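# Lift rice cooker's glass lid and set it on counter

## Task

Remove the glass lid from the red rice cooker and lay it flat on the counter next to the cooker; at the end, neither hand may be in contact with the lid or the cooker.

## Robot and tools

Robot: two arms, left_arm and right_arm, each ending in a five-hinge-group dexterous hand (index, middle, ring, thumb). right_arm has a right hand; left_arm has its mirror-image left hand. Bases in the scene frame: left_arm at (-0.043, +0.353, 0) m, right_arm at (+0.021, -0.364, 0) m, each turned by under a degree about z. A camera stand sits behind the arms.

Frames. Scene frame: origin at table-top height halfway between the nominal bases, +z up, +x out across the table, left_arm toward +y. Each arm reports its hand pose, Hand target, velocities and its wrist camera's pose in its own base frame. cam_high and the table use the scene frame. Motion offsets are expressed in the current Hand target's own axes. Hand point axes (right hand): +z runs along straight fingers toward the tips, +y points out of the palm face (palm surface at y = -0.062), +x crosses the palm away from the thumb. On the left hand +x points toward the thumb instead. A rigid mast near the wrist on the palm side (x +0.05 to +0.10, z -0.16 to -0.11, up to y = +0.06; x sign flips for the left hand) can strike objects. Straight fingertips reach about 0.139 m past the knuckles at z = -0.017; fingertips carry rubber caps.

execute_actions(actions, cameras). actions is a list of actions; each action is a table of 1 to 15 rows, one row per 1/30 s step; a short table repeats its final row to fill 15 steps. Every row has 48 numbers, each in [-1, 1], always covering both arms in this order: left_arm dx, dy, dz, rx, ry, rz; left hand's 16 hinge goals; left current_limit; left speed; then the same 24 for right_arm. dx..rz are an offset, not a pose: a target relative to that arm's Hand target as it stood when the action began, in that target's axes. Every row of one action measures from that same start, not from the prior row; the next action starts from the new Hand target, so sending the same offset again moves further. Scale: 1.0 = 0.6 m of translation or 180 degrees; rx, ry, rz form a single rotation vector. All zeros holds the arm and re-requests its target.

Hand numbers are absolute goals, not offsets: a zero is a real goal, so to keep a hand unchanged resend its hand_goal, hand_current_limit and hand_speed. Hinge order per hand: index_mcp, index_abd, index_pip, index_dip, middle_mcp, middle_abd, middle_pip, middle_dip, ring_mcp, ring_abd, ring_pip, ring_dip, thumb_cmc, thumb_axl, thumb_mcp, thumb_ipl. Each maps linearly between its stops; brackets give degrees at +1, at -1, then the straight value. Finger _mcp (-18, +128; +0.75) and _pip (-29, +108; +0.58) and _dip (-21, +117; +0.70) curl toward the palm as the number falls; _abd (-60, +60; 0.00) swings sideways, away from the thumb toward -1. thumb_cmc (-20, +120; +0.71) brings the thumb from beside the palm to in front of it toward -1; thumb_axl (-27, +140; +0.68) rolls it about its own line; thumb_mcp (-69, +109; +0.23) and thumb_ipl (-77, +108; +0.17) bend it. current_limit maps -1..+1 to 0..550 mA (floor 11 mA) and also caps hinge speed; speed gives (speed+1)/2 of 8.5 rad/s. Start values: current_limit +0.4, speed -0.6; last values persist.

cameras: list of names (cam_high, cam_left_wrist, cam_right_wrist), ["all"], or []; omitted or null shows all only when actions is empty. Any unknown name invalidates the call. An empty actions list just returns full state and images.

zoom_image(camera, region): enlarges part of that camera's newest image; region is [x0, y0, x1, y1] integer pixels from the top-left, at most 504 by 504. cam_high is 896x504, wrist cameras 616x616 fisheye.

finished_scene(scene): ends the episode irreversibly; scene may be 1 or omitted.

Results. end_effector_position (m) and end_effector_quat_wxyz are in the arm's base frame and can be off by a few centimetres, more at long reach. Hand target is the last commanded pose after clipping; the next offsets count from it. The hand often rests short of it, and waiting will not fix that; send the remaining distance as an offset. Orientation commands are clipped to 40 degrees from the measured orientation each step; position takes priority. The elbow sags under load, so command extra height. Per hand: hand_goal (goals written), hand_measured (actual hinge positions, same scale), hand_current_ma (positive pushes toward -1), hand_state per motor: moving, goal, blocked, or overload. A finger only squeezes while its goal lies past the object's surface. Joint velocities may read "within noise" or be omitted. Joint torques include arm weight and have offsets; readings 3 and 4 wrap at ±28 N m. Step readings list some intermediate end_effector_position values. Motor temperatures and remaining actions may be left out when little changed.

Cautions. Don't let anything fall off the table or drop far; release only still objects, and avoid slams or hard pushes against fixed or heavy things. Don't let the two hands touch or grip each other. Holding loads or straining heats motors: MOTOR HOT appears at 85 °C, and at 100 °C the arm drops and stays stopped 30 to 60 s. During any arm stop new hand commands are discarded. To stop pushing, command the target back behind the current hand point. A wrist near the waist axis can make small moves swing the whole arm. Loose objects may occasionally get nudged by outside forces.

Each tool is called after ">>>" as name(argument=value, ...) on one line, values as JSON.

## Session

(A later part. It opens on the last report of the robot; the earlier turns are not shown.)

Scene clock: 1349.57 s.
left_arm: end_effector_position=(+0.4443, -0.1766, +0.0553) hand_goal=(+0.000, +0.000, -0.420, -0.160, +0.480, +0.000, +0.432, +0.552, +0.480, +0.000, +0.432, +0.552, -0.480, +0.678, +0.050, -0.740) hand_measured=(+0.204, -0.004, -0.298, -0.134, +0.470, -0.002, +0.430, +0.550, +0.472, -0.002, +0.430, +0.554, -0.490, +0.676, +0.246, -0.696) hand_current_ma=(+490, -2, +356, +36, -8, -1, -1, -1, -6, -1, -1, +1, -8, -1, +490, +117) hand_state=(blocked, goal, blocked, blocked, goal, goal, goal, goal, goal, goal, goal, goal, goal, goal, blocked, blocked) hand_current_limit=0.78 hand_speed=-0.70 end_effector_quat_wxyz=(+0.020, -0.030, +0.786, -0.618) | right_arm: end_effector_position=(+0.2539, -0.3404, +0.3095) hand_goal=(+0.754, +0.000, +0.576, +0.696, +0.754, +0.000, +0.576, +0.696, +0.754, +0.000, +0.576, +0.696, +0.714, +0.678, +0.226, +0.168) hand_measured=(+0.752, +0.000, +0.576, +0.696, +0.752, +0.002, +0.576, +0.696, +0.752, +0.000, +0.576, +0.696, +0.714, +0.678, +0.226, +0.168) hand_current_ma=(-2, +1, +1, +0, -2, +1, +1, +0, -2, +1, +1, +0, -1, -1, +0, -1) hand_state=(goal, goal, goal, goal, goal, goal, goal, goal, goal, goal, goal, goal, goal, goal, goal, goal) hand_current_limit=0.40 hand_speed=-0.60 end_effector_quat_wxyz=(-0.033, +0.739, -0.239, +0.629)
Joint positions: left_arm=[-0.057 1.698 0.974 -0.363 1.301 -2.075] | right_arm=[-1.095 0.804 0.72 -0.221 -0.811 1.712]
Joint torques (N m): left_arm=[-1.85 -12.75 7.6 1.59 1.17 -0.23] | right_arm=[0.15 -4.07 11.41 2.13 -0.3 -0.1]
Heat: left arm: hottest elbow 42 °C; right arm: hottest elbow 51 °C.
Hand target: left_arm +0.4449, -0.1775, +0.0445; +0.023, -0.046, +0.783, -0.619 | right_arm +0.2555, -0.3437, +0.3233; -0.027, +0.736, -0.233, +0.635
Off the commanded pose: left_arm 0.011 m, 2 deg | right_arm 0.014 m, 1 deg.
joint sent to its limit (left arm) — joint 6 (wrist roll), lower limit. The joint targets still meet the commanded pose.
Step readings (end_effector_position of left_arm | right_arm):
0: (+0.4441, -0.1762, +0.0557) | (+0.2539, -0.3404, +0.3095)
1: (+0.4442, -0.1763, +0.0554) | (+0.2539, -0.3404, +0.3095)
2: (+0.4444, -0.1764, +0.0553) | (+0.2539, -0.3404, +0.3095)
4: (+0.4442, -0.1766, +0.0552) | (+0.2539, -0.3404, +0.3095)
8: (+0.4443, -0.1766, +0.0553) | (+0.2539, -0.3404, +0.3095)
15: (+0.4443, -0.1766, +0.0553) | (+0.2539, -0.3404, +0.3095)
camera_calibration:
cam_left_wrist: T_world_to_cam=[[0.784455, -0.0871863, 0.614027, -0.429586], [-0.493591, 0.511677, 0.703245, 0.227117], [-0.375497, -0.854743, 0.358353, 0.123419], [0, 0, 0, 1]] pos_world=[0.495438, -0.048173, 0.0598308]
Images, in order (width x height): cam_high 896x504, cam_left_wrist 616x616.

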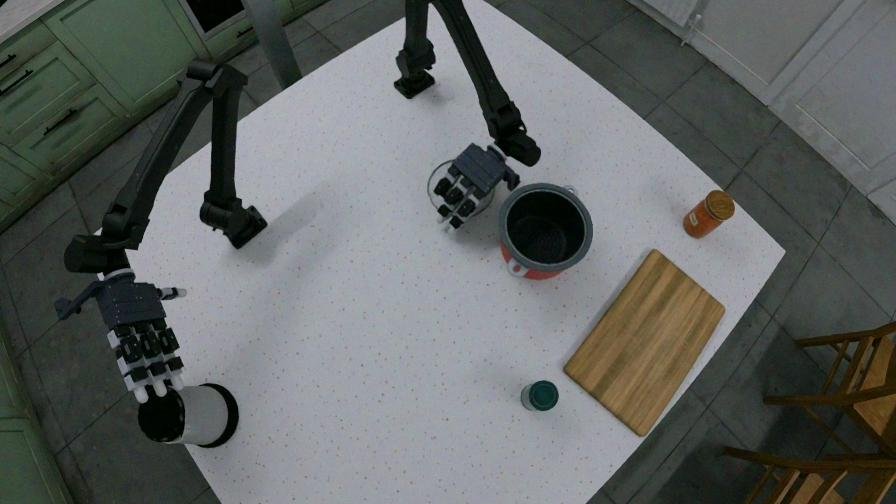

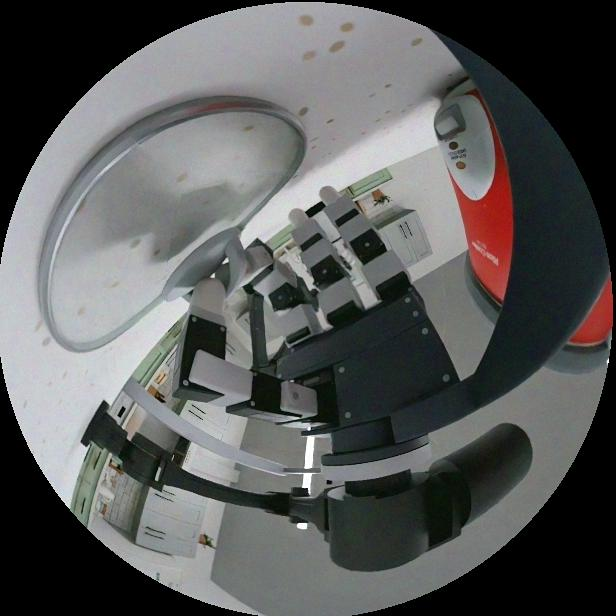

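>>> zoom_image(camera="cam_left_wrist", region=[30, 190, 200, 360])

>>> zoom_image(camera="cam_left_wrist", region=[180, 80, 350, 250])

Scaled by 2.965 from the camera's 616x616 image, which has a finer 880x880 frame.

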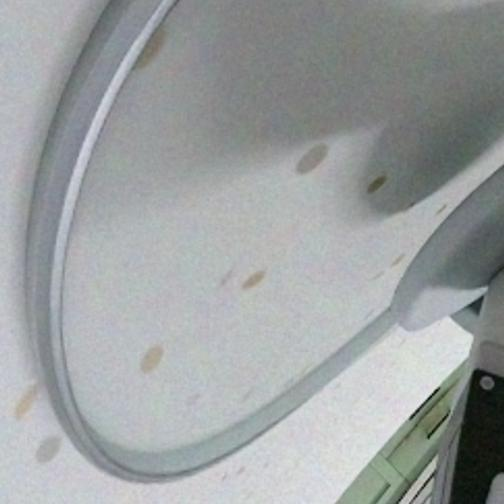

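Scaled by 2.965 from the camera's 616x616 image, which has a finer 880x880 frame.

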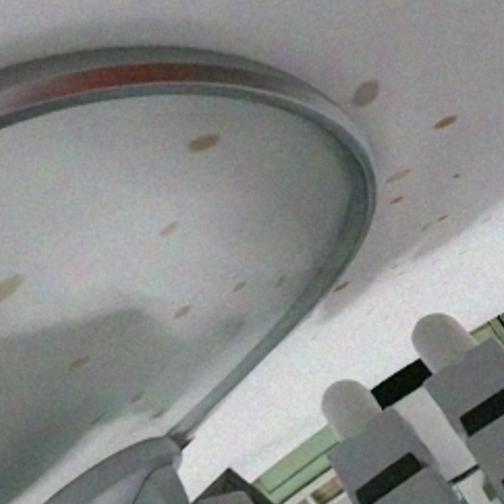

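>>> execute_actions(actions=[[[0,-0.0129,-0.0033,0,0,0, 0.19,0,-0.28,-0.16,0.48,0,0.431,0.551,0.48,0,0.431,0.551,-0.48,0.678,0.23,-0.71,0.78,-0.9, 0,0,0,0,0,0, 0.754,0,0.576,0.696,0.754,0,0.576,0.696,0.754,0,0.576,0.696,0.714,0.678,0.226,0.168,0.4,-0.6]],[[0,0,0,0,0,0, 0.193,0,-0.2,-0.2,0.48,0,0.431,0.551,0.48,0,0.431,0.551,-0.48,0.678,0.3,-0.735,0.78,-0.9, 0,0,0,0,0,0, 0.754,0,0.576,0.696,0.754,0,0.576,0.696,0.754,0,0.576,0.696,0.714,0.678,0.226,0.168,0.4,-0.6]]], cameras=["cam_high","cam_left_wrist"])

>>> zoom_image(camera="cam_left_wrist", region=[10, 70, 340, 400])

Scene clock: 1377.83 s.
left_arm: end_effector_position=(+0.4443, -0.1767, +0.0554) hand_goal=(+0.194, +0.000, -0.200, -0.200, +0.480, +0.000, +0.432, +0.552, +0.480, +0.000, +0.432, +0.552, -0.480, +0.678, +0.300, -0.734) hand_measured=(+0.190, -0.004, -0.224, -0.206, +0.470, -0.002, +0.430, +0.550, +0.472, -0.002, +0.430, +0.554, -0.486, +0.676, +0.298, -0.730) hand_current_ma=(-3, -2, -31, -4, -8, -1, -1, -1, -6, -1, -1, +1, -3, -1, -1, +4) hand_state=(goal, goal, blocked, goal, goal, goal, goal, goal, goal, goal, goal, goal, goal, goal, goal, goal) hand_current_limit=0.78 hand_speed=-0.90 end_effector_quat_wxyz=(+0.020, -0.030, +0.786, -0.618) | right_arm: end_effector_position=(+0.2539, -0.3404, +0.3095) hand_goal=(+0.754, +0.000, +0.576, +0.696, +0.754, +0.000, +0.576, +0.696, +0.754, +0.000, +0.576, +0.696, +0.714, +0.678, +0.226, +0.168) hand_measured=(+0.752, +0.000, +0.576, +0.696, +0.752, +0.002, +0.576, +0.696, +0.752, +0.000, +0.576, +0.696, +0.714, +0.678, +0.226, +0.168) hand_current_ma=(-2, +1, +1, +0, -2, +1, +1, +0, -2, +1, +1, +0, -1, -1, +0, -1) hand_state=(goal, goal, goal, goal, goal, goal, goal, goal, goal, goal, goal, goal, goal, goal, goal, goal) hand_current_limit=0.40 hand_speed=-0.60 end_effector_quat_wxyz=(-0.033, +0.739, -0.239, +0.629)
Joint positions: left_arm=[-0.057 1.698 0.974 -0.363 1.301 -2.075] | right_arm=[-1.095 0.804 0.72 -0.221 -0.811 1.712]
Joint torques (N m): left_arm=[-1.79 -13.8 8.24 0.81 1.16 -0.23] | right_arm=[0.21 -4.07 11.41 2.11 -0.3 -0.1]
Heat: left arm: hottest elbow 41 °C; right arm: hottest elbow 51 °C.
Hand target: left_arm +0.4450, -0.1774, +0.0525; +0.023, -0.046, +0.783, -0.619 | right_arm +0.2555, -0.3437, +0.3233; -0.027, +0.736, -0.233, +0.635
Off the commanded pose: left_arm 0.003 m, 2 deg | right_arm 0.014 m, 1 deg.
joint sent to its limit (left arm) — joint 6 (wrist roll), lower limit. The joint targets still meet the commanded pose.
Step readings (end_effector_position of left_arm | right_arm):
0: (+0.4443, -0.1766, +0.0553) | (+0.2539, -0.3404, +0.3095)
1: (+0.4443, -0.1766, +0.0553) | (+0.2539, -0.3404, +0.3095)
2: (+0.4443, -0.1766, +0.0553) | (+0.2539, -0.3404, +0.3095)
4: (+0.4443, -0.1766, +0.0553) | (+0.2539, -0.3404, +0.3095)
8: (+0.4443, -0.1766, +0.0553) | (+0.2539, -0.3404, +0.3095)
15: (+0.4443, -0.1766, +0.0553) | (+0.2539, -0.3404, +0.3095)
16: (+0.4443, -0.1766, +0.0553) | (+0.2539, -0.3404, +0.3095)
17: (+0.4443, -0.1766, +0.0553) | (+0.2539, -0.3404, +0.3095)
19: (+0.4443, -0.1766, +0.0553) | (+0.2539, -0.3404, +0.3095)
23: (+0.4443, -0.1767, +0.0554) | (+0.2539, -0.3404, +0.3095)
30: (+0.4443, -0.1767, +0.0554) | (+0.2539, -0.3404, +0.3095)
camera_calibration:
cam_left_wrist: T_world_to_cam=[[0.784453, -0.0870743, 0.614045, -0.42959], [-0.493511, 0.511993, 0.703072, 0.227154], [-0.375606, -0.854565, 0.358662, 0.123378], [0, 0, 0, 1]] pos_world=[0.495438, -0.048273, 0.0598311]
Images, in order (width x height): cam_high 896x504, cam_left_wrist 616x616.

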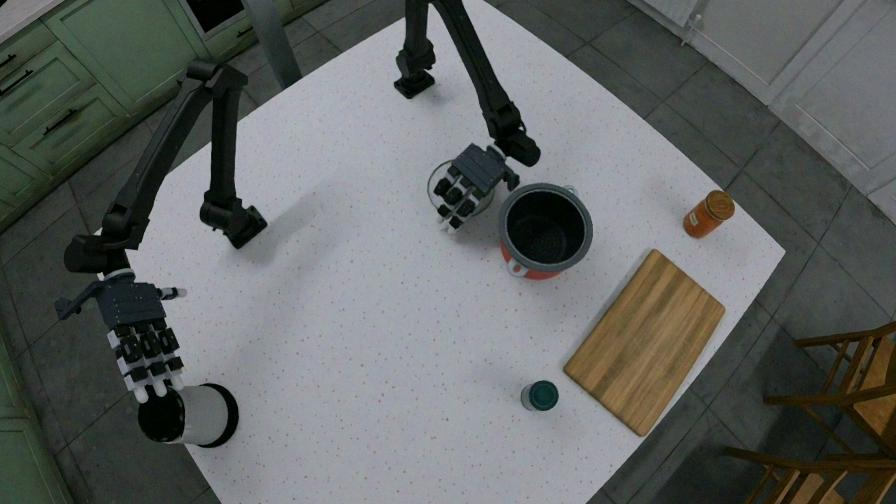

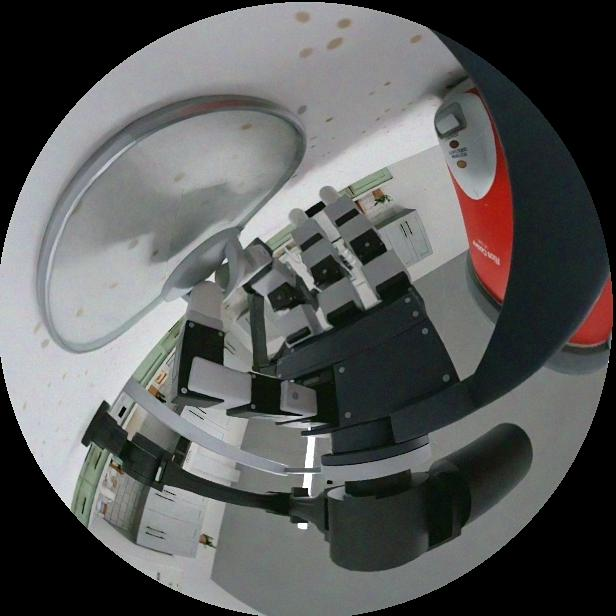

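Scaled by 1.527 from the camera's 616x616 image, which has a finer 880x880 frame.

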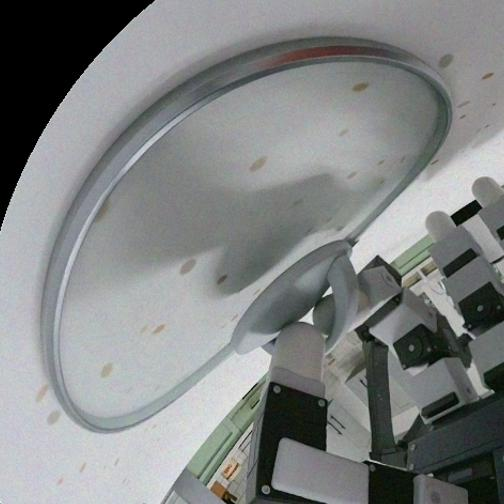

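>>> execute_actions(actions=[[[0,0,0,0,0,0, 0.181,0,-0.04,-0.296,0.48,0,0.431,0.551,0.48,0,0.431,0.551,-0.48,0.678,0.42,-0.807,0.78,-0.88, 0,0,0,0,0,0, 0.754,0,0.576,0.696,0.754,0,0.576,0.696,0.754,0,0.576,0.696,0.714,0.678,0.226,0.168,0.4,-0.6]],[[0,0,0,0,0,0, 0.17,0,0.09,-0.38,0.48,0,0.431,0.551,0.48,0,0.431,0.551,-0.48,0.678,0.5,-0.86,0.78,-0.88, 0,0,0,0,0,0, 0.754,0,0.576,0.696,0.754,0,0.576,0.696,0.754,0,0.576,0.696,0.714,0.678,0.226,0.168,0.4,-0.6]]], cameras=["cam_high","cam_left_wrist"])

>>> zoom_image(camera="cam_left_wrist", region=[10, 70, 340, 400])

Scene clock: 1388.07 s.
left_arm: end_effector_position=(+0.4437, -0.1771, +0.0560) hand_goal=(+0.170, +0.000, +0.090, -0.380, +0.480, +0.000, +0.432, +0.552, +0.480, +0.000, +0.432, +0.552, -0.480, +0.678, +0.500, -0.860) hand_measured=(+0.136, -0.002, +0.000, -0.408, +0.470, -0.002, +0.430, +0.550, +0.472, -0.002, +0.430, +0.554, -0.486, +0.676, +0.496, -0.856) hand_current_ma=(-57, -1, -221, -38, -8, -1, -1, -1, -6, -1, -1, +1, -3, -1, -4, +4) hand_state=(blocked, goal, blocked, blocked, goal, goal, goal, goal, goal, goal, goal, goal, goal, goal, goal, goal) hand_current_limit=0.78 hand_speed=-0.88 end_effector_quat_wxyz=(+0.018, -0.031, +0.784, -0.619) | right_arm: end_effector_position=(+0.2539, -0.3404, +0.3095) hand_goal=(+0.754, +0.000, +0.576, +0.696, +0.754, +0.000, +0.576, +0.696, +0.754, +0.000, +0.576, +0.696, +0.714, +0.678, +0.226, +0.168) hand_measured=(+0.752, +0.000, +0.576, +0.696, +0.752, +0.002, +0.576, +0.696, +0.752, +0.000, +0.576, +0.696, +0.714, +0.678, +0.226, +0.168) hand_current_ma=(-2, +1, +1, +0, -2, +1, +1, +0, -2, +1, +1, +0, -1, -1, +0, -1) hand_state=(goal, goal, goal, goal, goal, goal, goal, goal, goal, goal, goal, goal, goal, goal, goal, goal) hand_current_limit=0.40 hand_speed=-0.60 end_effector_quat_wxyz=(-0.033, +0.739, -0.239, +0.629)
Joint positions: left_arm=[-0.057 1.698 0.974 -0.363 1.305 -2.079] | right_arm=[-1.095 0.804 0.72 -0.221 -0.811 1.712]
Joint torques (N m): left_arm=[-1.79 -13.86 8.24 0.8 1 -0.2] | right_arm=[0.15 -4.07 11.41 2.13 -0.3 -0.1]
Heat: left arm: hottest elbow 41 °C; right arm: hottest elbow 51 °C.
Hand target: left_arm +0.4450, -0.1774, +0.0524; +0.023, -0.046, +0.783, -0.619 | right_arm +0.2555, -0.3437, +0.3233; -0.027, +0.736, -0.233, +0.635
Off the commanded pose: left_arm 0.004 m, 2 deg | right_arm 0.014 m, 1 deg.
joint sent to its limit (left arm) — joint 6 (wrist roll), lower limit. The joint targets still meet the commanded pose.
Step readings (end_effector_position of left_arm | right_arm):
0: (+0.4443, -0.1767, +0.0554) | (+0.2539, -0.3404, +0.3095)
1: (+0.4443, -0.1767, +0.0554) | (+0.2539, -0.3404, +0.3095)
2: (+0.4442, -0.1767, +0.0554) | (+0.2539, -0.3404, +0.3095)
4: (+0.4442, -0.1767, +0.0554) | (+0.2539, -0.3404, +0.3095)
8: (+0.4442, -0.1767, +0.0554) | (+0.2539, -0.3404, +0.3095)
15: (+0.4440, -0.1769, +0.0557) | (+0.2539, -0.3404, +0.3095)
16: (+0.4440, -0.1769, +0.0557) | (+0.2539, -0.3404, +0.3095)
17: (+0.4439, -0.1769, +0.0557) | (+0.2539, -0.3404, +0.3095)
19: (+0.4439, -0.1769, +0.0557) | (+0.2539, -0.3404, +0.3095)
23: (+0.4438, -0.1770, +0.0558) | (+0.2539, -0.3404, +0.3095)
30: (+0.4437, -0.1771, +0.0560) | (+0.2539, -0.3404, +0.3095)
camera_calibration:
cam_left_wrist: T_world_to_cam=[[0.78674, -0.0855227, 0.611331, -0.430067], [-0.490356, 0.514981, 0.703097, 0.225762], [-0.374955, -0.852924, 0.36322, 0.122369], [0, 0, 0, 1]] pos_world=[0.494938, -0.0486721, 0.0597341]
Images, in order (width x height): cam_high 896x504, cam_left_wrist 616x616.

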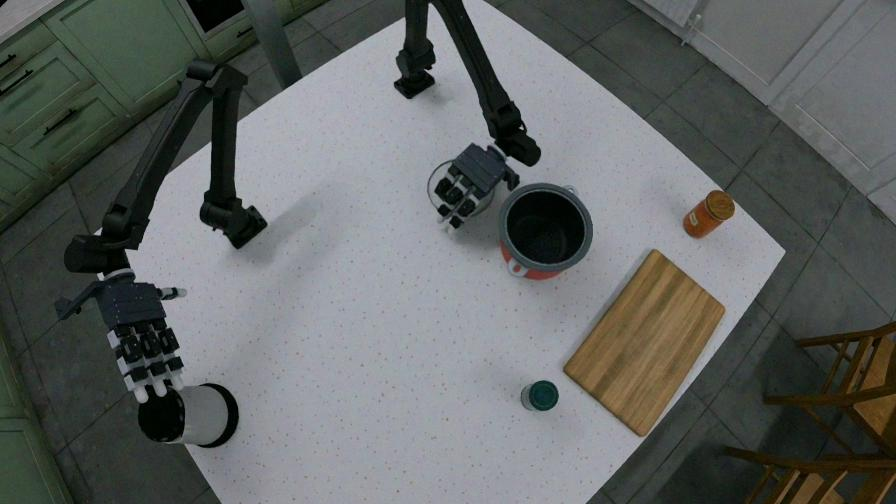

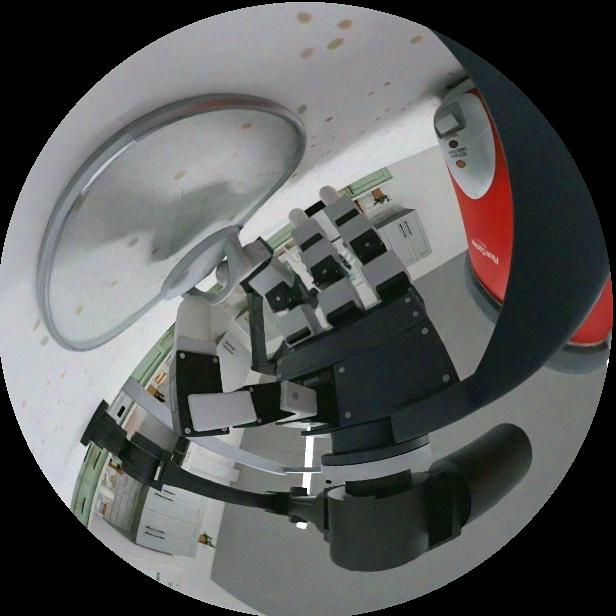

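Scaled by 1.527 from the camera's 616x616 image, which has a finer 880x880 frame.

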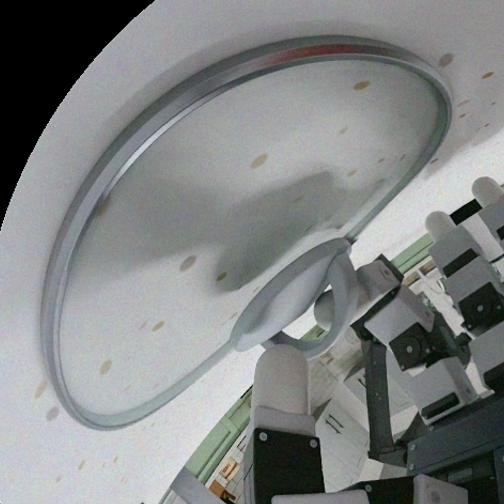

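>>> zoom_image(camera="cam_left_wrist", region=[150, 200, 310, 360])

Scaled by 3.150 from the camera's 616x616 image, which has a finer 880x880 frame.

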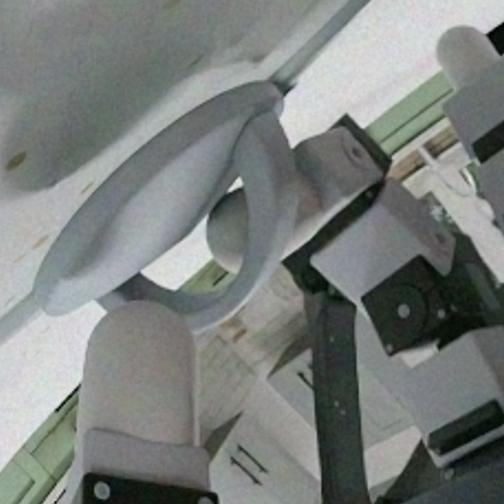

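>>> execute_actions(actions=[[[0,0,0,0,0,0, 0.193,0,0.085,-0.571,0.48,0,0.431,0.551,0.48,0,0.431,0.551,-0.48,0.678,0.56,-0.9,0.78,-0.88, 0,0,0,0,0,0, 0.754,0,0.576,0.696,0.754,0,0.576,0.696,0.754,0,0.576,0.696,0.714,0.678,0.226,0.168,0.4,-0.6]]], cameras=["cam_left_wrist"])

>>> zoom_image(camera="cam_left_wrist", region=[150, 200, 310, 360])

Scene clock: 1455.80 s.
left_arm: end_effector_position=(+0.4437, -0.1770, +0.0558) hand_goal=(+0.194, +0.000, +0.086, -0.570, +0.480, +0.000, +0.432, +0.552, +0.480, +0.000, +0.432, +0.552, -0.480, +0.678, +0.560, -0.900) hand_measured=(+0.180, -0.002, +0.082, -0.566, +0.470, -0.002, +0.430, +0.550, +0.472, -0.002, +0.430, +0.554, -0.486, +0.676, +0.554, -0.896) hand_current_ma=(-15, -1, -1, +2, -8, -1, -1, -1, -6, -1, -1, +1, -3, -1, -4, +3) hand_state=(goal, goal, goal, goal, goal, goal, goal, goal, goal, goal, goal, goal, goal, goal, goal, goal) hand_current_limit=0.78 hand_speed=-0.88 end_effector_quat_wxyz=(+0.018, -0.031, +0.785, -0.619) | right_arm: end_effector_position=(+0.2539, -0.3404, +0.3095) hand_goal=(+0.754, +0.000, +0.576, +0.696, +0.754, +0.000, +0.576, +0.696, +0.754, +0.000, +0.576, +0.696, +0.714, +0.678, +0.226, +0.168) hand_measured=(+0.752, +0.000, +0.576, +0.696, +0.752, +0.002, +0.576, +0.696, +0.752, +0.000, +0.576, +0.696, +0.714, +0.678, +0.226, +0.168) hand_current_ma=(-2, +1, +1, +0, -2, +1, +1, +0, -2, +1, +1, +0, -1, -1, +0, -1) hand_state=(goal, goal, goal, goal, goal, goal, goal, goal, goal, goal, goal, goal, goal, goal, goal, goal) hand_current_limit=0.40 hand_speed=-0.60 end_effector_quat_wxyz=(-0.033, +0.739, -0.239, +0.629)
Joint positions: left_arm=[-0.057 1.698 0.974 -0.363 1.304 -2.079] | right_arm=[-1.095 0.804 0.72 -0.221 -0.811 1.712]
Joint torques (N m): left_arm=[-1.73 -13.8 8.23 0.8 1.06 -0.2] | right_arm=[0.15 -4.13 11.41 2.13 -0.3 -0.1]
Heat: left arm: hottest elbow 40 °C; right arm: hottest elbow 52 °C.
Hand target: left_arm +0.4450, -0.1774, +0.0525; +0.023, -0.046, +0.783, -0.619 | right_arm +0.2555, -0.3437, +0.3233; -0.027, +0.736, -0.233, +0.635
Off the commanded pose: left_arm 0.004 m, 2 deg | right_arm 0.014 m, 1 deg.
joint sent to its limit (left arm) — joint 6 (wrist roll), lower limit. The joint targets still meet the commanded pose.
Step readings (end_effector_position of left_arm | right_arm):
0: (+0.4437, -0.1771, +0.0560) | (+0.2539, -0.3404, +0.3095)
1: (+0.4437, -0.1771, +0.0560) | (+0.2539, -0.3404, +0.3095)
2: (+0.4437, -0.1771, +0.0560) | (+0.2539, -0.3404, +0.3095)
4: (+0.4437, -0.1771, +0.0560) | (+0.2539, -0.3404, +0.3095)
8: (+0.4437, -0.1771, +0.0560) | (+0.2539, -0.3404, +0.3095)
15: (+0.4437, -0.1770, +0.0558) | (+0.2539, -0.3404, +0.3095)
camera_calibration:
cam_left_wrist: T_world_to_cam=[[0.786747, -0.08576, 0.611289, -0.430071], [-0.490659, 0.513999, 0.703604, 0.225784], [-0.374543, -0.853493, 0.362308, 0.122278], [0, 0, 0, 1]] pos_world=[0.494938, -0.0485723, 0.0597333]
Images, in order (width x height): cam_left_wrist 616x616.

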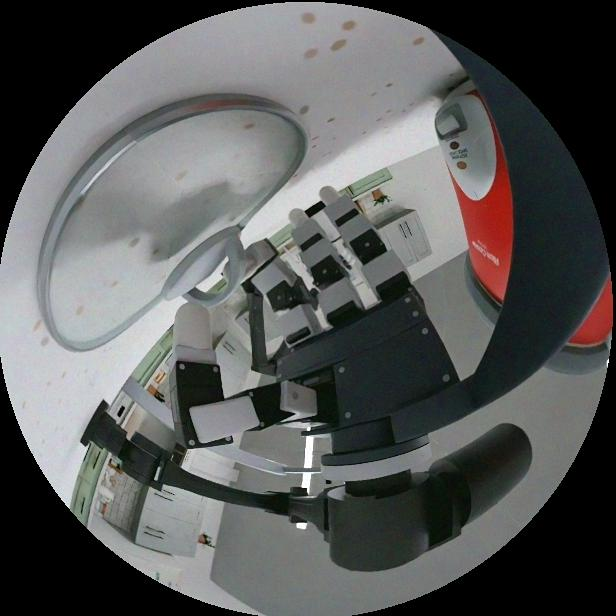

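Scaled by 3.150 from the camera's 616x616 image, which has a finer 880x880 frame.

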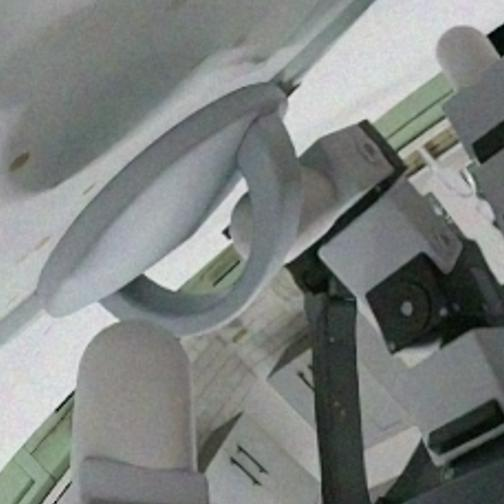

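>>> execute_actions(actions=[[[0,0,0,0,0,0, 0.214,0,0.255,-0.762,0.48,0,0.431,0.551,0.48,0,0.431,0.551,-0.48,0.678,0.6,-0.93,0.78,-0.88, 0,0,0,0,0,0, 0.754,0,0.576,0.696,0.754,0,0.576,0.696,0.754,0,0.576,0.696,0.714,0.678,0.226,0.168,0.4,-0.6]]], cameras=["cam_left_wrist"])

>>> zoom_image(camera="cam_left_wrist", region=[150, 200, 310, 360])

Scene clock: 1462.17 s.
left_arm: end_effector_position=(+0.4438, -0.1769, +0.0558) hand_goal=(+0.214, +0.000, +0.256, -0.762, +0.480, +0.000, +0.432, +0.552, +0.480, +0.000, +0.432, +0.552, -0.480, +0.678, +0.600, -0.930) hand_measured=(+0.200, -0.002, +0.252, -0.758, +0.470, -0.002, +0.430, +0.550, +0.472, -0.002, +0.430, +0.554, -0.486, +0.676, +0.594, -0.926) hand_current_ma=(-16, -1, -2, +2, -8, -1, -1, -1, -6, -1, -1, +1, -3, -1, -5, +3) hand_state=(goal, goal, goal, goal, goal, goal, goal, goal, goal, goal, goal, goal, goal, goal, goal, goal) hand_current_limit=0.78 hand_speed=-0.88 end_effector_quat_wxyz=(+0.019, -0.031, +0.785, -0.619) | right_arm: end_effector_position=(+0.2539, -0.3404, +0.3095) hand_goal=(+0.754, +0.000, +0.576, +0.696, +0.754, +0.000, +0.576, +0.696, +0.754, +0.000, +0.576, +0.696, +0.714, +0.678, +0.226, +0.168) hand_measured=(+0.752, +0.000, +0.576, +0.696, +0.752, +0.002, +0.576, +0.696, +0.752, +0.000, +0.576, +0.696, +0.714, +0.678, +0.226, +0.168) hand_current_ma=(-2, +1, +1, +0, -2, +1, +1, +0, -2, +1, +1, +0, -1, -1, +0, -1) hand_state=(goal, goal, goal, goal, goal, goal, goal, goal, goal, goal, goal, goal, goal, goal, goal, goal) hand_current_limit=0.40 hand_speed=-0.60 end_effector_quat_wxyz=(-0.033, +0.739, -0.239, +0.629)
Joint positions: left_arm=[-0.057 1.698 0.974 -0.363 1.303 -2.079] | right_arm=[-1.095 0.804 0.72 -0.221 -0.811 1.712]
Joint torques (N m): left_arm=[-1.79 -13.74 8.21 0.81 1.06 -0.2] | right_arm=[0.15 -4.07 11.4 2.13 -0.3 -0.1]
Heat: left arm: hottest elbow 40 °C; right arm: hottest elbow 52 °C.
Hand target: left_arm +0.4450, -0.1774, +0.0524; +0.023, -0.046, +0.783, -0.619 | right_arm +0.2555, -0.3437, +0.3233; -0.027, +0.736, -0.233, +0.635
Off the commanded pose: left_arm 0.004 m, 2 deg | right_arm 0.014 m, 1 deg.
joint sent to its limit (left arm) — joint 6 (wrist roll), lower limit. The joint targets still meet the commanded pose.
Step readings (end_effector_position of left_arm | right_arm):
0: (+0.4437, -0.1770, +0.0558) | (+0.2539, -0.3404, +0.3095)
1: (+0.4437, -0.1770, +0.0558) | (+0.2539, -0.3404, +0.3095)
2: (+0.4438, -0.1769, +0.0558) | (+0.2539, -0.3404, +0.3095)
4: (+0.4438, -0.1769, +0.0558) | (+0.2539, -0.3404, +0.3095)
8: (+0.4438, -0.1769, +0.0558) | (+0.2539, -0.3404, +0.3095)
15: (+0.4438, -0.1769, +0.0558) | (+0.2539, -0.3404, +0.3095)
camera_calibration:
cam_left_wrist: T_world_to_cam=[[0.786718, -0.0858394, 0.611315, -0.430054], [-0.490788, 0.513689, 0.703741, 0.225773], [-0.374434, -0.853672, 0.361999, 0.122319], [0, 0, 0, 1]] pos_world=[0.494938, -0.0484724, 0.059733]
Images, in order (width x height): cam_left_wrist 616x616.

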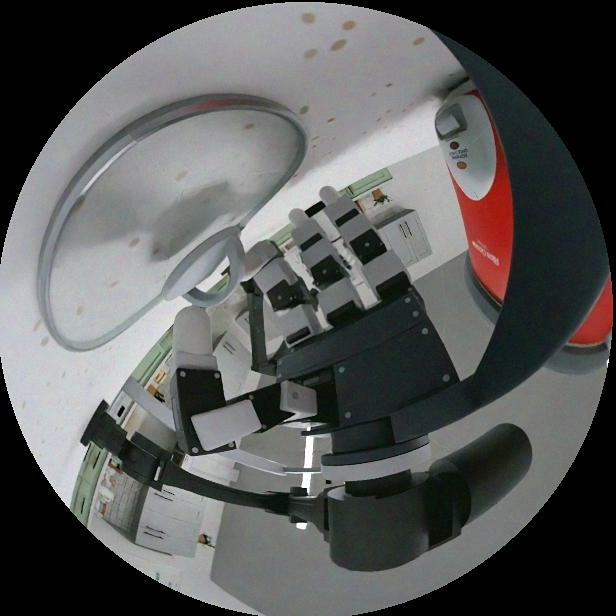

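Scaled by 3.150 from the camera's 616x616 image, which has a finer 880x880 frame.

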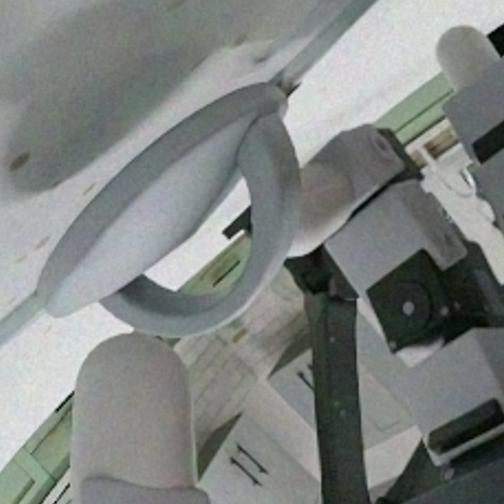

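>>> execute_actions(actions=[[[0,0,0,0,0,0, 0.5,0,0.255,-0.762,0.48,0,0.431,0.551,0.48,0,0.431,0.551,-0.48,0.678,0.64,-0.93,0.78,-0.8, 0,0,0,0,0,0, 0.754,0,0.576,0.696,0.754,0,0.576,0.696,0.754,0,0.576,0.696,0.714,0.678,0.226,0.168,0.4,-0.6]],[[0,-0.02,-0.005,0,0,0, 0.5,0,0.35,-0.6,0.48,0,0.431,0.551,0.48,0,0.431,0.551,-0.48,0.678,0.64,-0.93,0.78,-0.8, 0,0,0,0,0,0, 0.754,0,0.576,0.696,0.754,0,0.576,0.696,0.754,0,0.576,0.696,0.714,0.678,0.226,0.168,0.4,-0.6]]], cameras=["cam_high","cam_left_wrist"])

>>> zoom_image(camera="cam_left_wrist", region=[150, 200, 310, 360])

Scene clock: 1479.07 s.
left_arm: end_effector_position=(+0.4396, -0.1767, +0.0563) hand_goal=(+0.500, +0.000, +0.350, -0.600, +0.480, +0.000, +0.432, +0.552, +0.480, +0.000, +0.432, +0.552, -0.480, +0.678, +0.640, -0.930) hand_measured=(+0.480, -0.002, +0.344, -0.602, +0.470, -0.002, +0.430, +0.550, +0.472, -0.002, +0.430, +0.554, -0.486, +0.676, +0.634, -0.926) hand_current_ma=(-26, -1, -4, -1, -8, -1, -1, -1, -6, -1, -1, +1, -3, -1, -5, +3) hand_state=(blocked, goal, goal, goal, goal, goal, goal, goal, goal, goal, goal, goal, goal, goal, goal, goal) hand_current_limit=0.78 hand_speed=-0.80 end_effector_quat_wxyz=(+0.010, -0.037, +0.785, -0.618) | right_arm: end_effector_position=(+0.2539, -0.3404, +0.3095) hand_goal=(+0.754, +0.000, +0.576, +0.696, +0.754, +0.000, +0.576, +0.696, +0.754, +0.000, +0.576, +0.696, +0.714, +0.678, +0.226, +0.168) hand_measured=(+0.752, +0.000, +0.576, +0.696, +0.752, +0.002, +0.576, +0.696, +0.752, +0.000, +0.576, +0.696, +0.714, +0.678, +0.226, +0.168) hand_current_ma=(-2, +1, +1, +0, -2, +1, +1, +0, -2, +1, +1, +0, -1, -1, +0, -1) hand_state=(goal, goal, goal, goal, goal, goal, goal, goal, goal, goal, goal, goal, goal, goal, goal, goal) hand_current_limit=0.40 hand_speed=-0.60 end_effector_quat_wxyz=(-0.033, +0.739, -0.239, +0.629)
Joint positions: left_arm=[-0.057 1.695 0.974 -0.386 1.303 -2.079] | right_arm=[-1.095 0.804 0.72 -0.221 -0.811 1.712]
Joint torques (N m): left_arm=[-1.73 -15.27 9.16 0.39 1.13 -0.2] | right_arm=[0.15 -4.07 11.41 2.11 -0.3 -0.1]
Heat: left arm: hottest elbow 40 °C; right arm: hottest elbow 52 °C.
Hand target: left_arm +0.4453, -0.1772, +0.0648; +0.022, -0.046, +0.783, -0.619 | right_arm +0.2555, -0.3437, +0.3233; -0.027, +0.736, -0.233, +0.635
Off the commanded pose: left_arm 0.010 m, 2 deg | right_arm 0.014 m, 1 deg.
joint sent to its limit (left arm) — joint 6 (wrist roll), lower limit. The joint targets still meet the commanded pose.
Step readings (end_effector_position of left_arm | right_arm):
0: (+0.4438, -0.1769, +0.0558) | (+0.2539, -0.3404, +0.3095)
1: (+0.4438, -0.1769, +0.0558) | (+0.2539, -0.3404, +0.3095)
2: (+0.4438, -0.1769, +0.0558) | (+0.2539, -0.3404, +0.3095)
4: (+0.4438, -0.1769, +0.0558) | (+0.2539, -0.3404, +0.3095)
8: (+0.4438, -0.1769, +0.0558) | (+0.2539, -0.3404, +0.3095)
15: (+0.4438, -0.1769, +0.0558) | (+0.2539, -0.3404, +0.3095)
16: (+0.4430, -0.1769, +0.0558) | (+0.2539, -0.3404, +0.3095)
17: (+0.4418, -0.1768, +0.0558) | (+0.2539, -0.3404, +0.3095)
19: (+0.4402, -0.1767, +0.0560) | (+0.2539, -0.3404, +0.3095)
23: (+0.4397, -0.1767, +0.0563) | (+0.2539, -0.3404, +0.3095)
30: (+0.4396, -0.1767, +0.0563) | (+0.2539, -0.3404, +0.3095)
camera_calibration:
cam_left_wrist: T_world_to_cam=[[0.799139, -0.0865394, 0.594884, -0.431726], [-0.476176, 0.512889, 0.714284, 0.216105], [-0.366923, -0.854082, 0.368662, 0.116999], [0, 0, 0, 1]] pos_world=[0.490843, -0.0482727, 0.0593334]
Images, in order (width x height): cam_high 896x504, cam_left_wrist 616x616.

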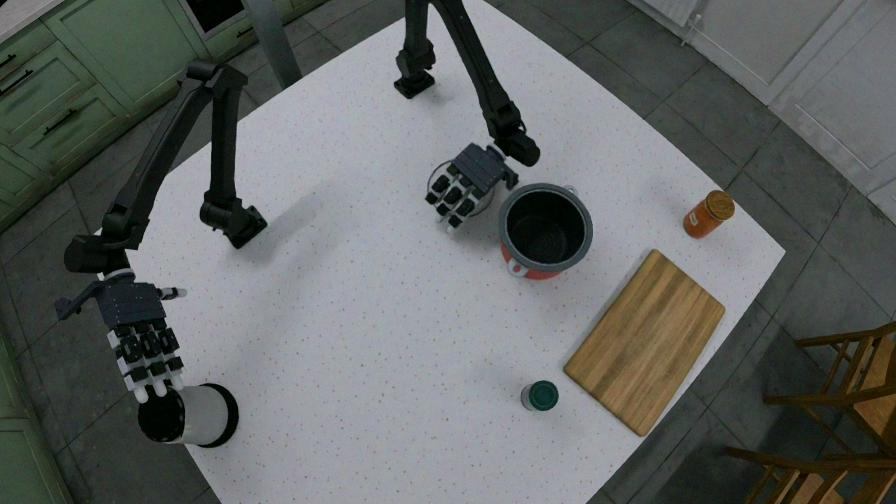

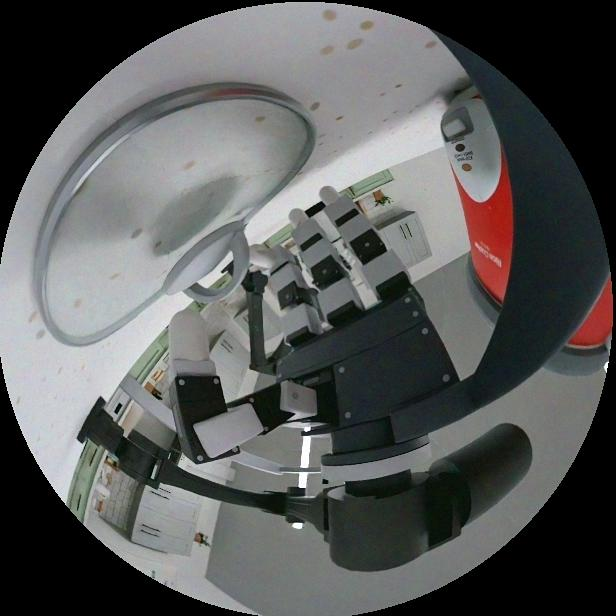

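Scaled by 3.150 from the camera's 616x616 image, which has a finer 880x880 frame.

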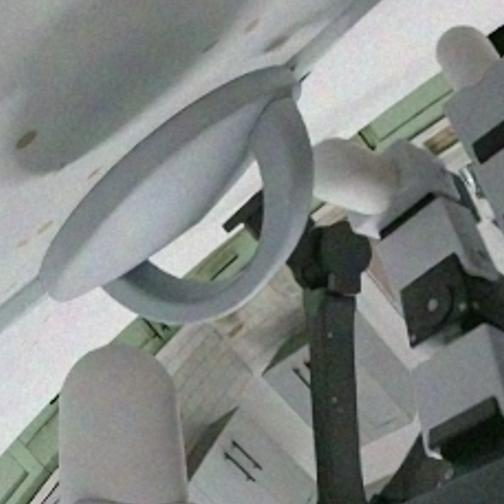

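>>> execute_actions(actions=[[[0,-0.02,-0.005,0,0,0, 0.55,0,0.45,-0.4,0.48,0,0.431,0.551,0.48,0,0.431,0.551,-0.48,0.678,0.66,-0.93,0.78,-0.8, 0,0,0,0,0,0, 0.754,0,0.576,0.696,0.754,0,0.576,0.696,0.754,0,0.576,0.696,0.714,0.678,0.226,0.168,0.4,-0.6]],[[0,-0.03,-0.0075,0,0,0, 0.55,0,0.45,-0.4,0.48,0,0.431,0.551,0.48,0,0.431,0.551,-0.48,0.678,0.66,-0.93,0.78,-0.8, 0,0,0,0,0,0, 0.754,0,0.576,0.696,0.754,0,0.576,0.696,0.754,0,0.576,0.696,0.714,0.678,0.226,0.168,0.4,-0.6]]], cameras=["cam_high","cam_left_wrist"])

Scene clock: 1488.60 s.
left_arm: end_effector_position=(+0.4349, -0.1763, +0.0850) hand_goal=(+0.550, +0.000, +0.450, -0.400, +0.480, +0.000, +0.432, +0.552, +0.480, +0.000, +0.432, +0.552, -0.480, +0.678, +0.660, -0.930) hand_measured=(+0.528, -0.002, +0.444, -0.402, +0.470, -0.002, +0.430, +0.550, +0.472, -0.002, +0.430, +0.554, -0.484, +0.676, +0.654, -0.926) hand_current_ma=(-28, -1, -4, -1, -8, -1, -1, -1, -6, -1, -1, +1, -3, -1, -5, +3) hand_state=(blocked, goal, goal, goal, goal, goal, goal, goal, goal, goal, goal, goal, goal, goal, goal, goal) hand_current_limit=0.78 hand_speed=-0.80 end_effector_quat_wxyz=(+0.008, -0.039, +0.786, -0.617) | right_arm: end_effector_position=(+0.2539, -0.3404, +0.3095) hand_goal=(+0.754, +0.000, +0.576, +0.696, +0.754, +0.000, +0.576, +0.696, +0.754, +0.000, +0.576, +0.696, +0.714, +0.678, +0.226, +0.168) hand_measured=(+0.752, +0.000, +0.576, +0.696, +0.752, +0.002, +0.576, +0.696, +0.752, +0.000, +0.576, +0.696, +0.714, +0.678, +0.226, +0.168) hand_current_ma=(-2, +1, +1, +0, -2, +1, +1, +0, -2, +1, +1, +0, -1, -1, +0, -1) hand_state=(goal, goal, goal, goal, goal, goal, goal, goal, goal, goal, goal, goal, goal, goal, goal, goal) hand_current_limit=0.40 hand_speed=-0.60 end_effector_quat_wxyz=(-0.033, +0.739, -0.239, +0.629)
Joint positions: left_arm=[-0.057 1.635 0.99 -0.469 1.302 -2.079] | right_arm=[-1.095 0.804 0.72 -0.221 -0.811 1.712]
Joint torques (N m): left_arm=[-1.67 -14.27 10.93 0.35 1.2 -0.2] | right_arm=[0.21 -4.07 11.41 2.11 -0.3 -0.1]
Heat: left arm: hottest elbow 40 °C; right arm: hottest elbow 52 °C.
Hand target: left_arm +0.4459, -0.1768, +0.0957; +0.023, -0.046, +0.783, -0.619 | right_arm +0.2555, -0.3437, +0.3233; -0.027, +0.736, -0.233, +0.635
Off the commanded pose: left_arm 0.015 m, 2 deg | right_arm 0.014 m, 1 deg.
joint sent to its limit (left arm) — joint 6 (wrist roll), lower limit. The joint targets still meet the commanded pose.
Step readings (end_effector_position of left_arm | right_arm):
0: (+0.4396, -0.1767, +0.0563) | (+0.2539, -0.3404, +0.3095)
1: (+0.4387, -0.1766, +0.0567) | (+0.2539, -0.3404, +0.3095)
2: (+0.4371, -0.1764, +0.0574) | (+0.2539, -0.3404, +0.3095)
4: (+0.4352, -0.1763, +0.0604) | (+0.2539, -0.3404, +0.3095)
8: (+0.4354, -0.1763, +0.0665) | (+0.2539, -0.3404, +0.3095)
15: (+0.4353, -0.1763, +0.0676) | (+0.2539, -0.3404, +0.3095)
16: (+0.4345, -0.1762, +0.0686) | (+0.2539, -0.3404, +0.3095)
17: (+0.4326, -0.1761, +0.0695) | (+0.2539, -0.3404, +0.3095)
19: (+0.4309, -0.1760, +0.0738) | (+0.2539, -0.3404, +0.3095)
23: (+0.4328, -0.1762, +0.0822) | (+0.2539, -0.3404, +0.3095)
30: (+0.4349, -0.1763, +0.0850) | (+0.2539, -0.3404, +0.3095)
camera_calibration:
cam_left_wrist: T_world_to_cam=[[0.802519, -0.0870159, 0.590247, -0.446119], [-0.472515, 0.511325, 0.717827, 0.190971], [-0.36427, -0.854971, 0.369231, 0.10374], [0, 0, 0, 1]] pos_world=[0.486045, -0.0477731, 0.0879324]
Images, in order (width x height): cam_high 896x504, cam_left_wrist 616x616.

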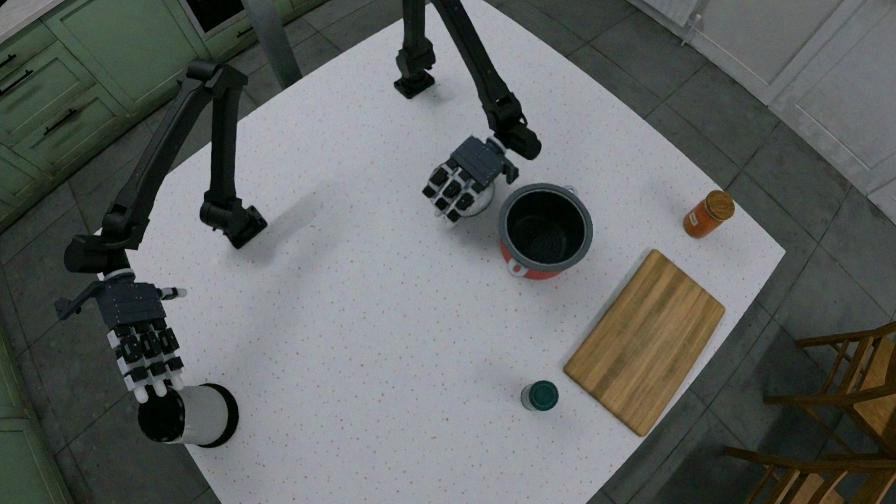

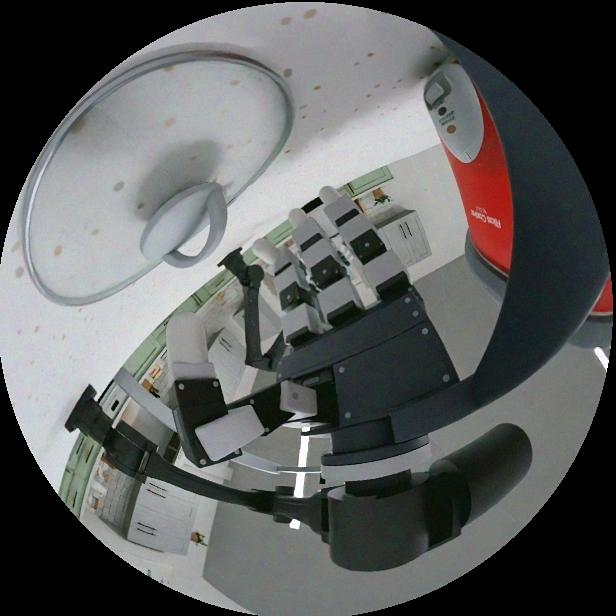

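>>> execute_actions(actions=[[[0,-0.05,-0.0125,0,0,0, 0.55,0,0.45,-0.4,0.48,0,0.431,0.551,0.48,0,0.431,0.551,-0.48,0.678,0.66,-0.93,0.6,-0.8, 0,0,0,0,0,0, 0.754,0,0.576,0.696,0.754,0,0.576,0.696,0.754,0,0.576,0.696,0.714,0.678,0.226,0.168,0.4,-0.6]],[[0,-0.055,-0.0137,0,0,0, 0.55,0,0.45,-0.4,0.48,0,0.431,0.551,0.48,0,0.431,0.551,-0.48,0.678,0.66,-0.93,0.6,-0.8, 0,0,0,0,0,0, 0.754,0,0.576,0.696,0.754,0,0.576,0.696,0.754,0,0.576,0.696,0.714,0.678,0.226,0.168,0.4,-0.6]],[[0,-0.055,-0.0137,0,0,0, 0.55,0,0.45,-0.4,0.48,0,0.431,0.551,0.48,0,0.431,0.551,-0.48,0.678,0.66,-0.93,0.6,-0.8, 0,0,0,0,0,0, 0.754,0,0.576,0.696,0.754,0,0.576,0.696,0.754,0,0.576,0.696,0.714,0.678,0.226,0.168,0.4,-0.6]]], cameras=["cam_high","cam_left_wrist"])

>>> zoom_image(camera="cam_high", region=[400, 110, 620, 300])

Scene clock: 1501.23 s.
left_arm: end_effector_position=(+0.4385, -0.1764, +0.1838) hand_goal=(+0.550, +0.000, +0.450, -0.400, +0.480, +0.000, +0.432, +0.552, +0.480, +0.000, +0.432, +0.552, -0.480, +0.678, +0.660, -0.930) hand_measured=(+0.530, -0.002, +0.444, -0.402, +0.470, -0.002, +0.430, +0.550, +0.472, -0.002, +0.430, +0.554, -0.484, +0.676, +0.654, -0.926) hand_current_ma=(-27, -1, -4, -1, -8, -1, -1, -1, -6, -1, -1, +1, -2, -1, -5, +3) hand_state=(blocked, goal, goal, goal, goal, goal, goal, goal, goal, goal, goal, goal, goal, goal, goal, goal) hand_current_limit=0.60 hand_speed=-0.80 end_effector_quat_wxyz=(+0.010, -0.038, +0.786, -0.617) | right_arm: end_effector_position=(+0.2539, -0.3404, +0.3095) hand_goal=(+0.754, +0.000, +0.576, +0.696, +0.754, +0.000, +0.576, +0.696, +0.754, +0.000, +0.576, +0.696, +0.714, +0.678, +0.226, +0.168) hand_measured=(+0.752, +0.000, +0.576, +0.696, +0.752, +0.002, +0.576, +0.696, +0.752, +0.000, +0.576, +0.696, +0.714, +0.678, +0.226, +0.168) hand_current_ma=(-2, +1, +1, +0, -2, +1, +1, +0, -2, +1, +1, +0, -1, -1, +0, -1) hand_state=(goal, goal, goal, goal, goal, goal, goal, goal, goal, goal, goal, goal, goal, goal, goal, goal) hand_current_limit=0.40 hand_speed=-0.60 end_effector_quat_wxyz=(-0.033, +0.739, -0.239, +0.629)
Joint positions: left_arm=[-0.057 1.51 1.137 -0.738 1.301 -2.078] | right_arm=[-1.095 0.804 0.72 -0.221 -0.811 1.712]
Joint torques (N m): left_arm=[-1.38 -13.22 12.31 0.38 1.25 -0.2] | right_arm=[0.15 -4.13 11.4 2.13 -0.3 -0.1]
Heat: left arm: hottest elbow 41 °C; right arm: hottest elbow 52 °C.
Hand target: left_arm +0.4479, -0.1756, +0.1948; +0.023, -0.046, +0.783, -0.619 | right_arm +0.2555, -0.3437, +0.3233; -0.027, +0.736, -0.233, +0.635
Off the commanded pose: left_arm 0.014 m, 2 deg | right_arm 0.014 m, 1 deg.
joint sent to its limit (left arm) — joint 6 (wrist roll), lower limit. The joint targets still meet the commanded pose.
Step readings (end_effector_position of left_arm | right_arm):
0: (+0.4349, -0.1763, +0.0850) | (+0.2539, -0.3404, +0.3095)
1: (+0.4337, -0.1761, +0.0868) | (+0.2539, -0.3404, +0.3095)
2: (+0.4312, -0.1759, +0.0890) | (+0.2539, -0.3404, +0.3095)
4: (+0.4299, -0.1759, +0.0971) | (+0.2539, -0.3404, +0.3095)
8: (+0.4346, -0.1761, +0.1136) | (+0.2539, -0.3404, +0.3095)
15: (+0.4372, -0.1763, +0.1189) | (+0.2539, -0.3404, +0.3095)
16: (+0.4361, -0.1762, +0.1210) | (+0.2539, -0.3404, +0.3095)
17: (+0.4335, -0.1760, +0.1231) | (+0.2539, -0.3404, +0.3095)
19: (+0.4324, -0.1760, +0.1308) | (+0.2539, -0.3404, +0.3095)
23: (+0.4361, -0.1762, +0.1459) | (+0.2539, -0.3404, +0.3095)
30: (+0.4374, -0.1763, +0.1507) | (+0.2539, -0.3404, +0.3095)
31: (+0.4365, -0.1762, +0.1530) | (+0.2539, -0.3404, +0.3095)
32: (+0.4341, -0.1761, +0.1552) | (+0.2539, -0.3404, +0.3095)
34: (+0.4339, -0.1760, +0.1636) | (+0.2539, -0.3404, +0.3095)
38: (+0.4379, -0.1763, +0.1791) | (+0.2539, -0.3404, +0.3095)
45: (+0.4385, -0.1764, +0.1838) | (+0.2539, -0.3404, +0.3095)
camera_calibration:
cam_left_wrist: T_world_to_cam=[[0.800784, -0.0871217, 0.592583, -0.507102], [-0.47478, 0.510819, 0.716692, 0.122884], [-0.365142, -0.855262, 0.367692, 0.0690757], [0, 0, 0, 1]] pos_world=[0.489645, -0.0478733, 0.187032]
Images, in order (width x height): cam_high 896x504, cam_left_wrist 616x616.

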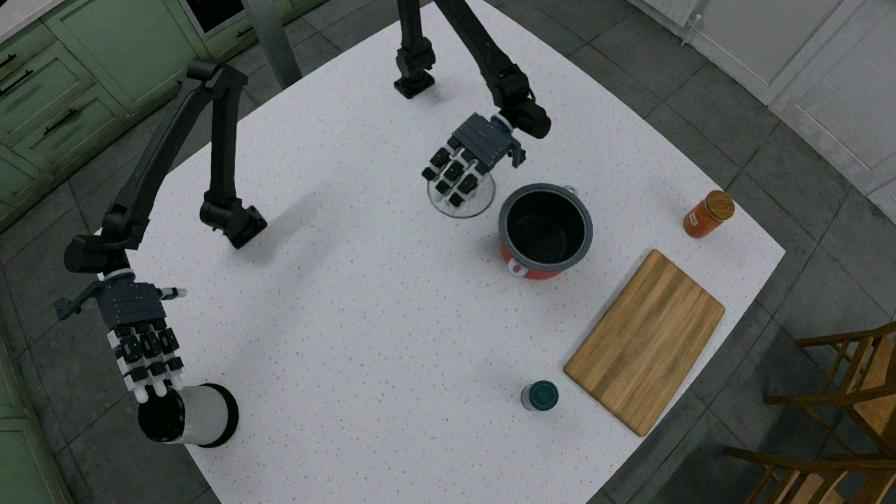

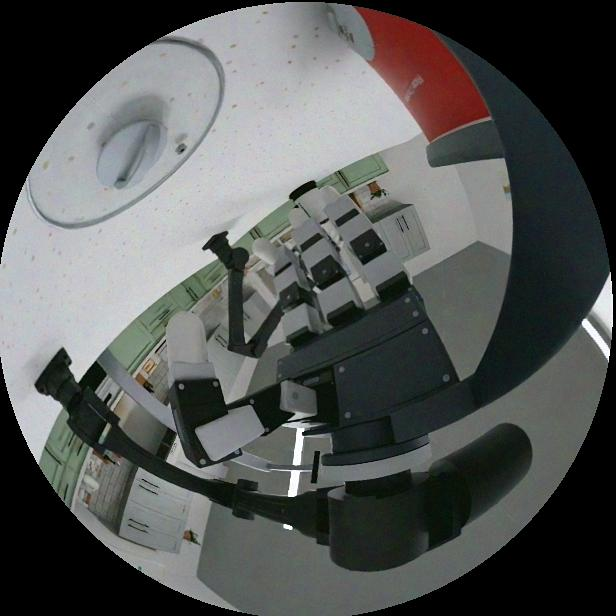

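Scaled by 2.291 from the camera's 896x504 image, which has a finer 1280x720 frame.

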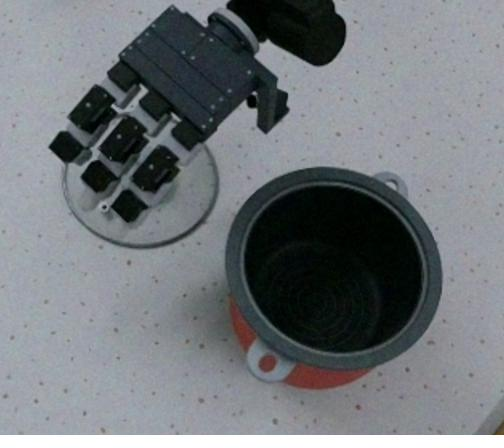

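>>> finished_scene()

The scene is finished: the task was done.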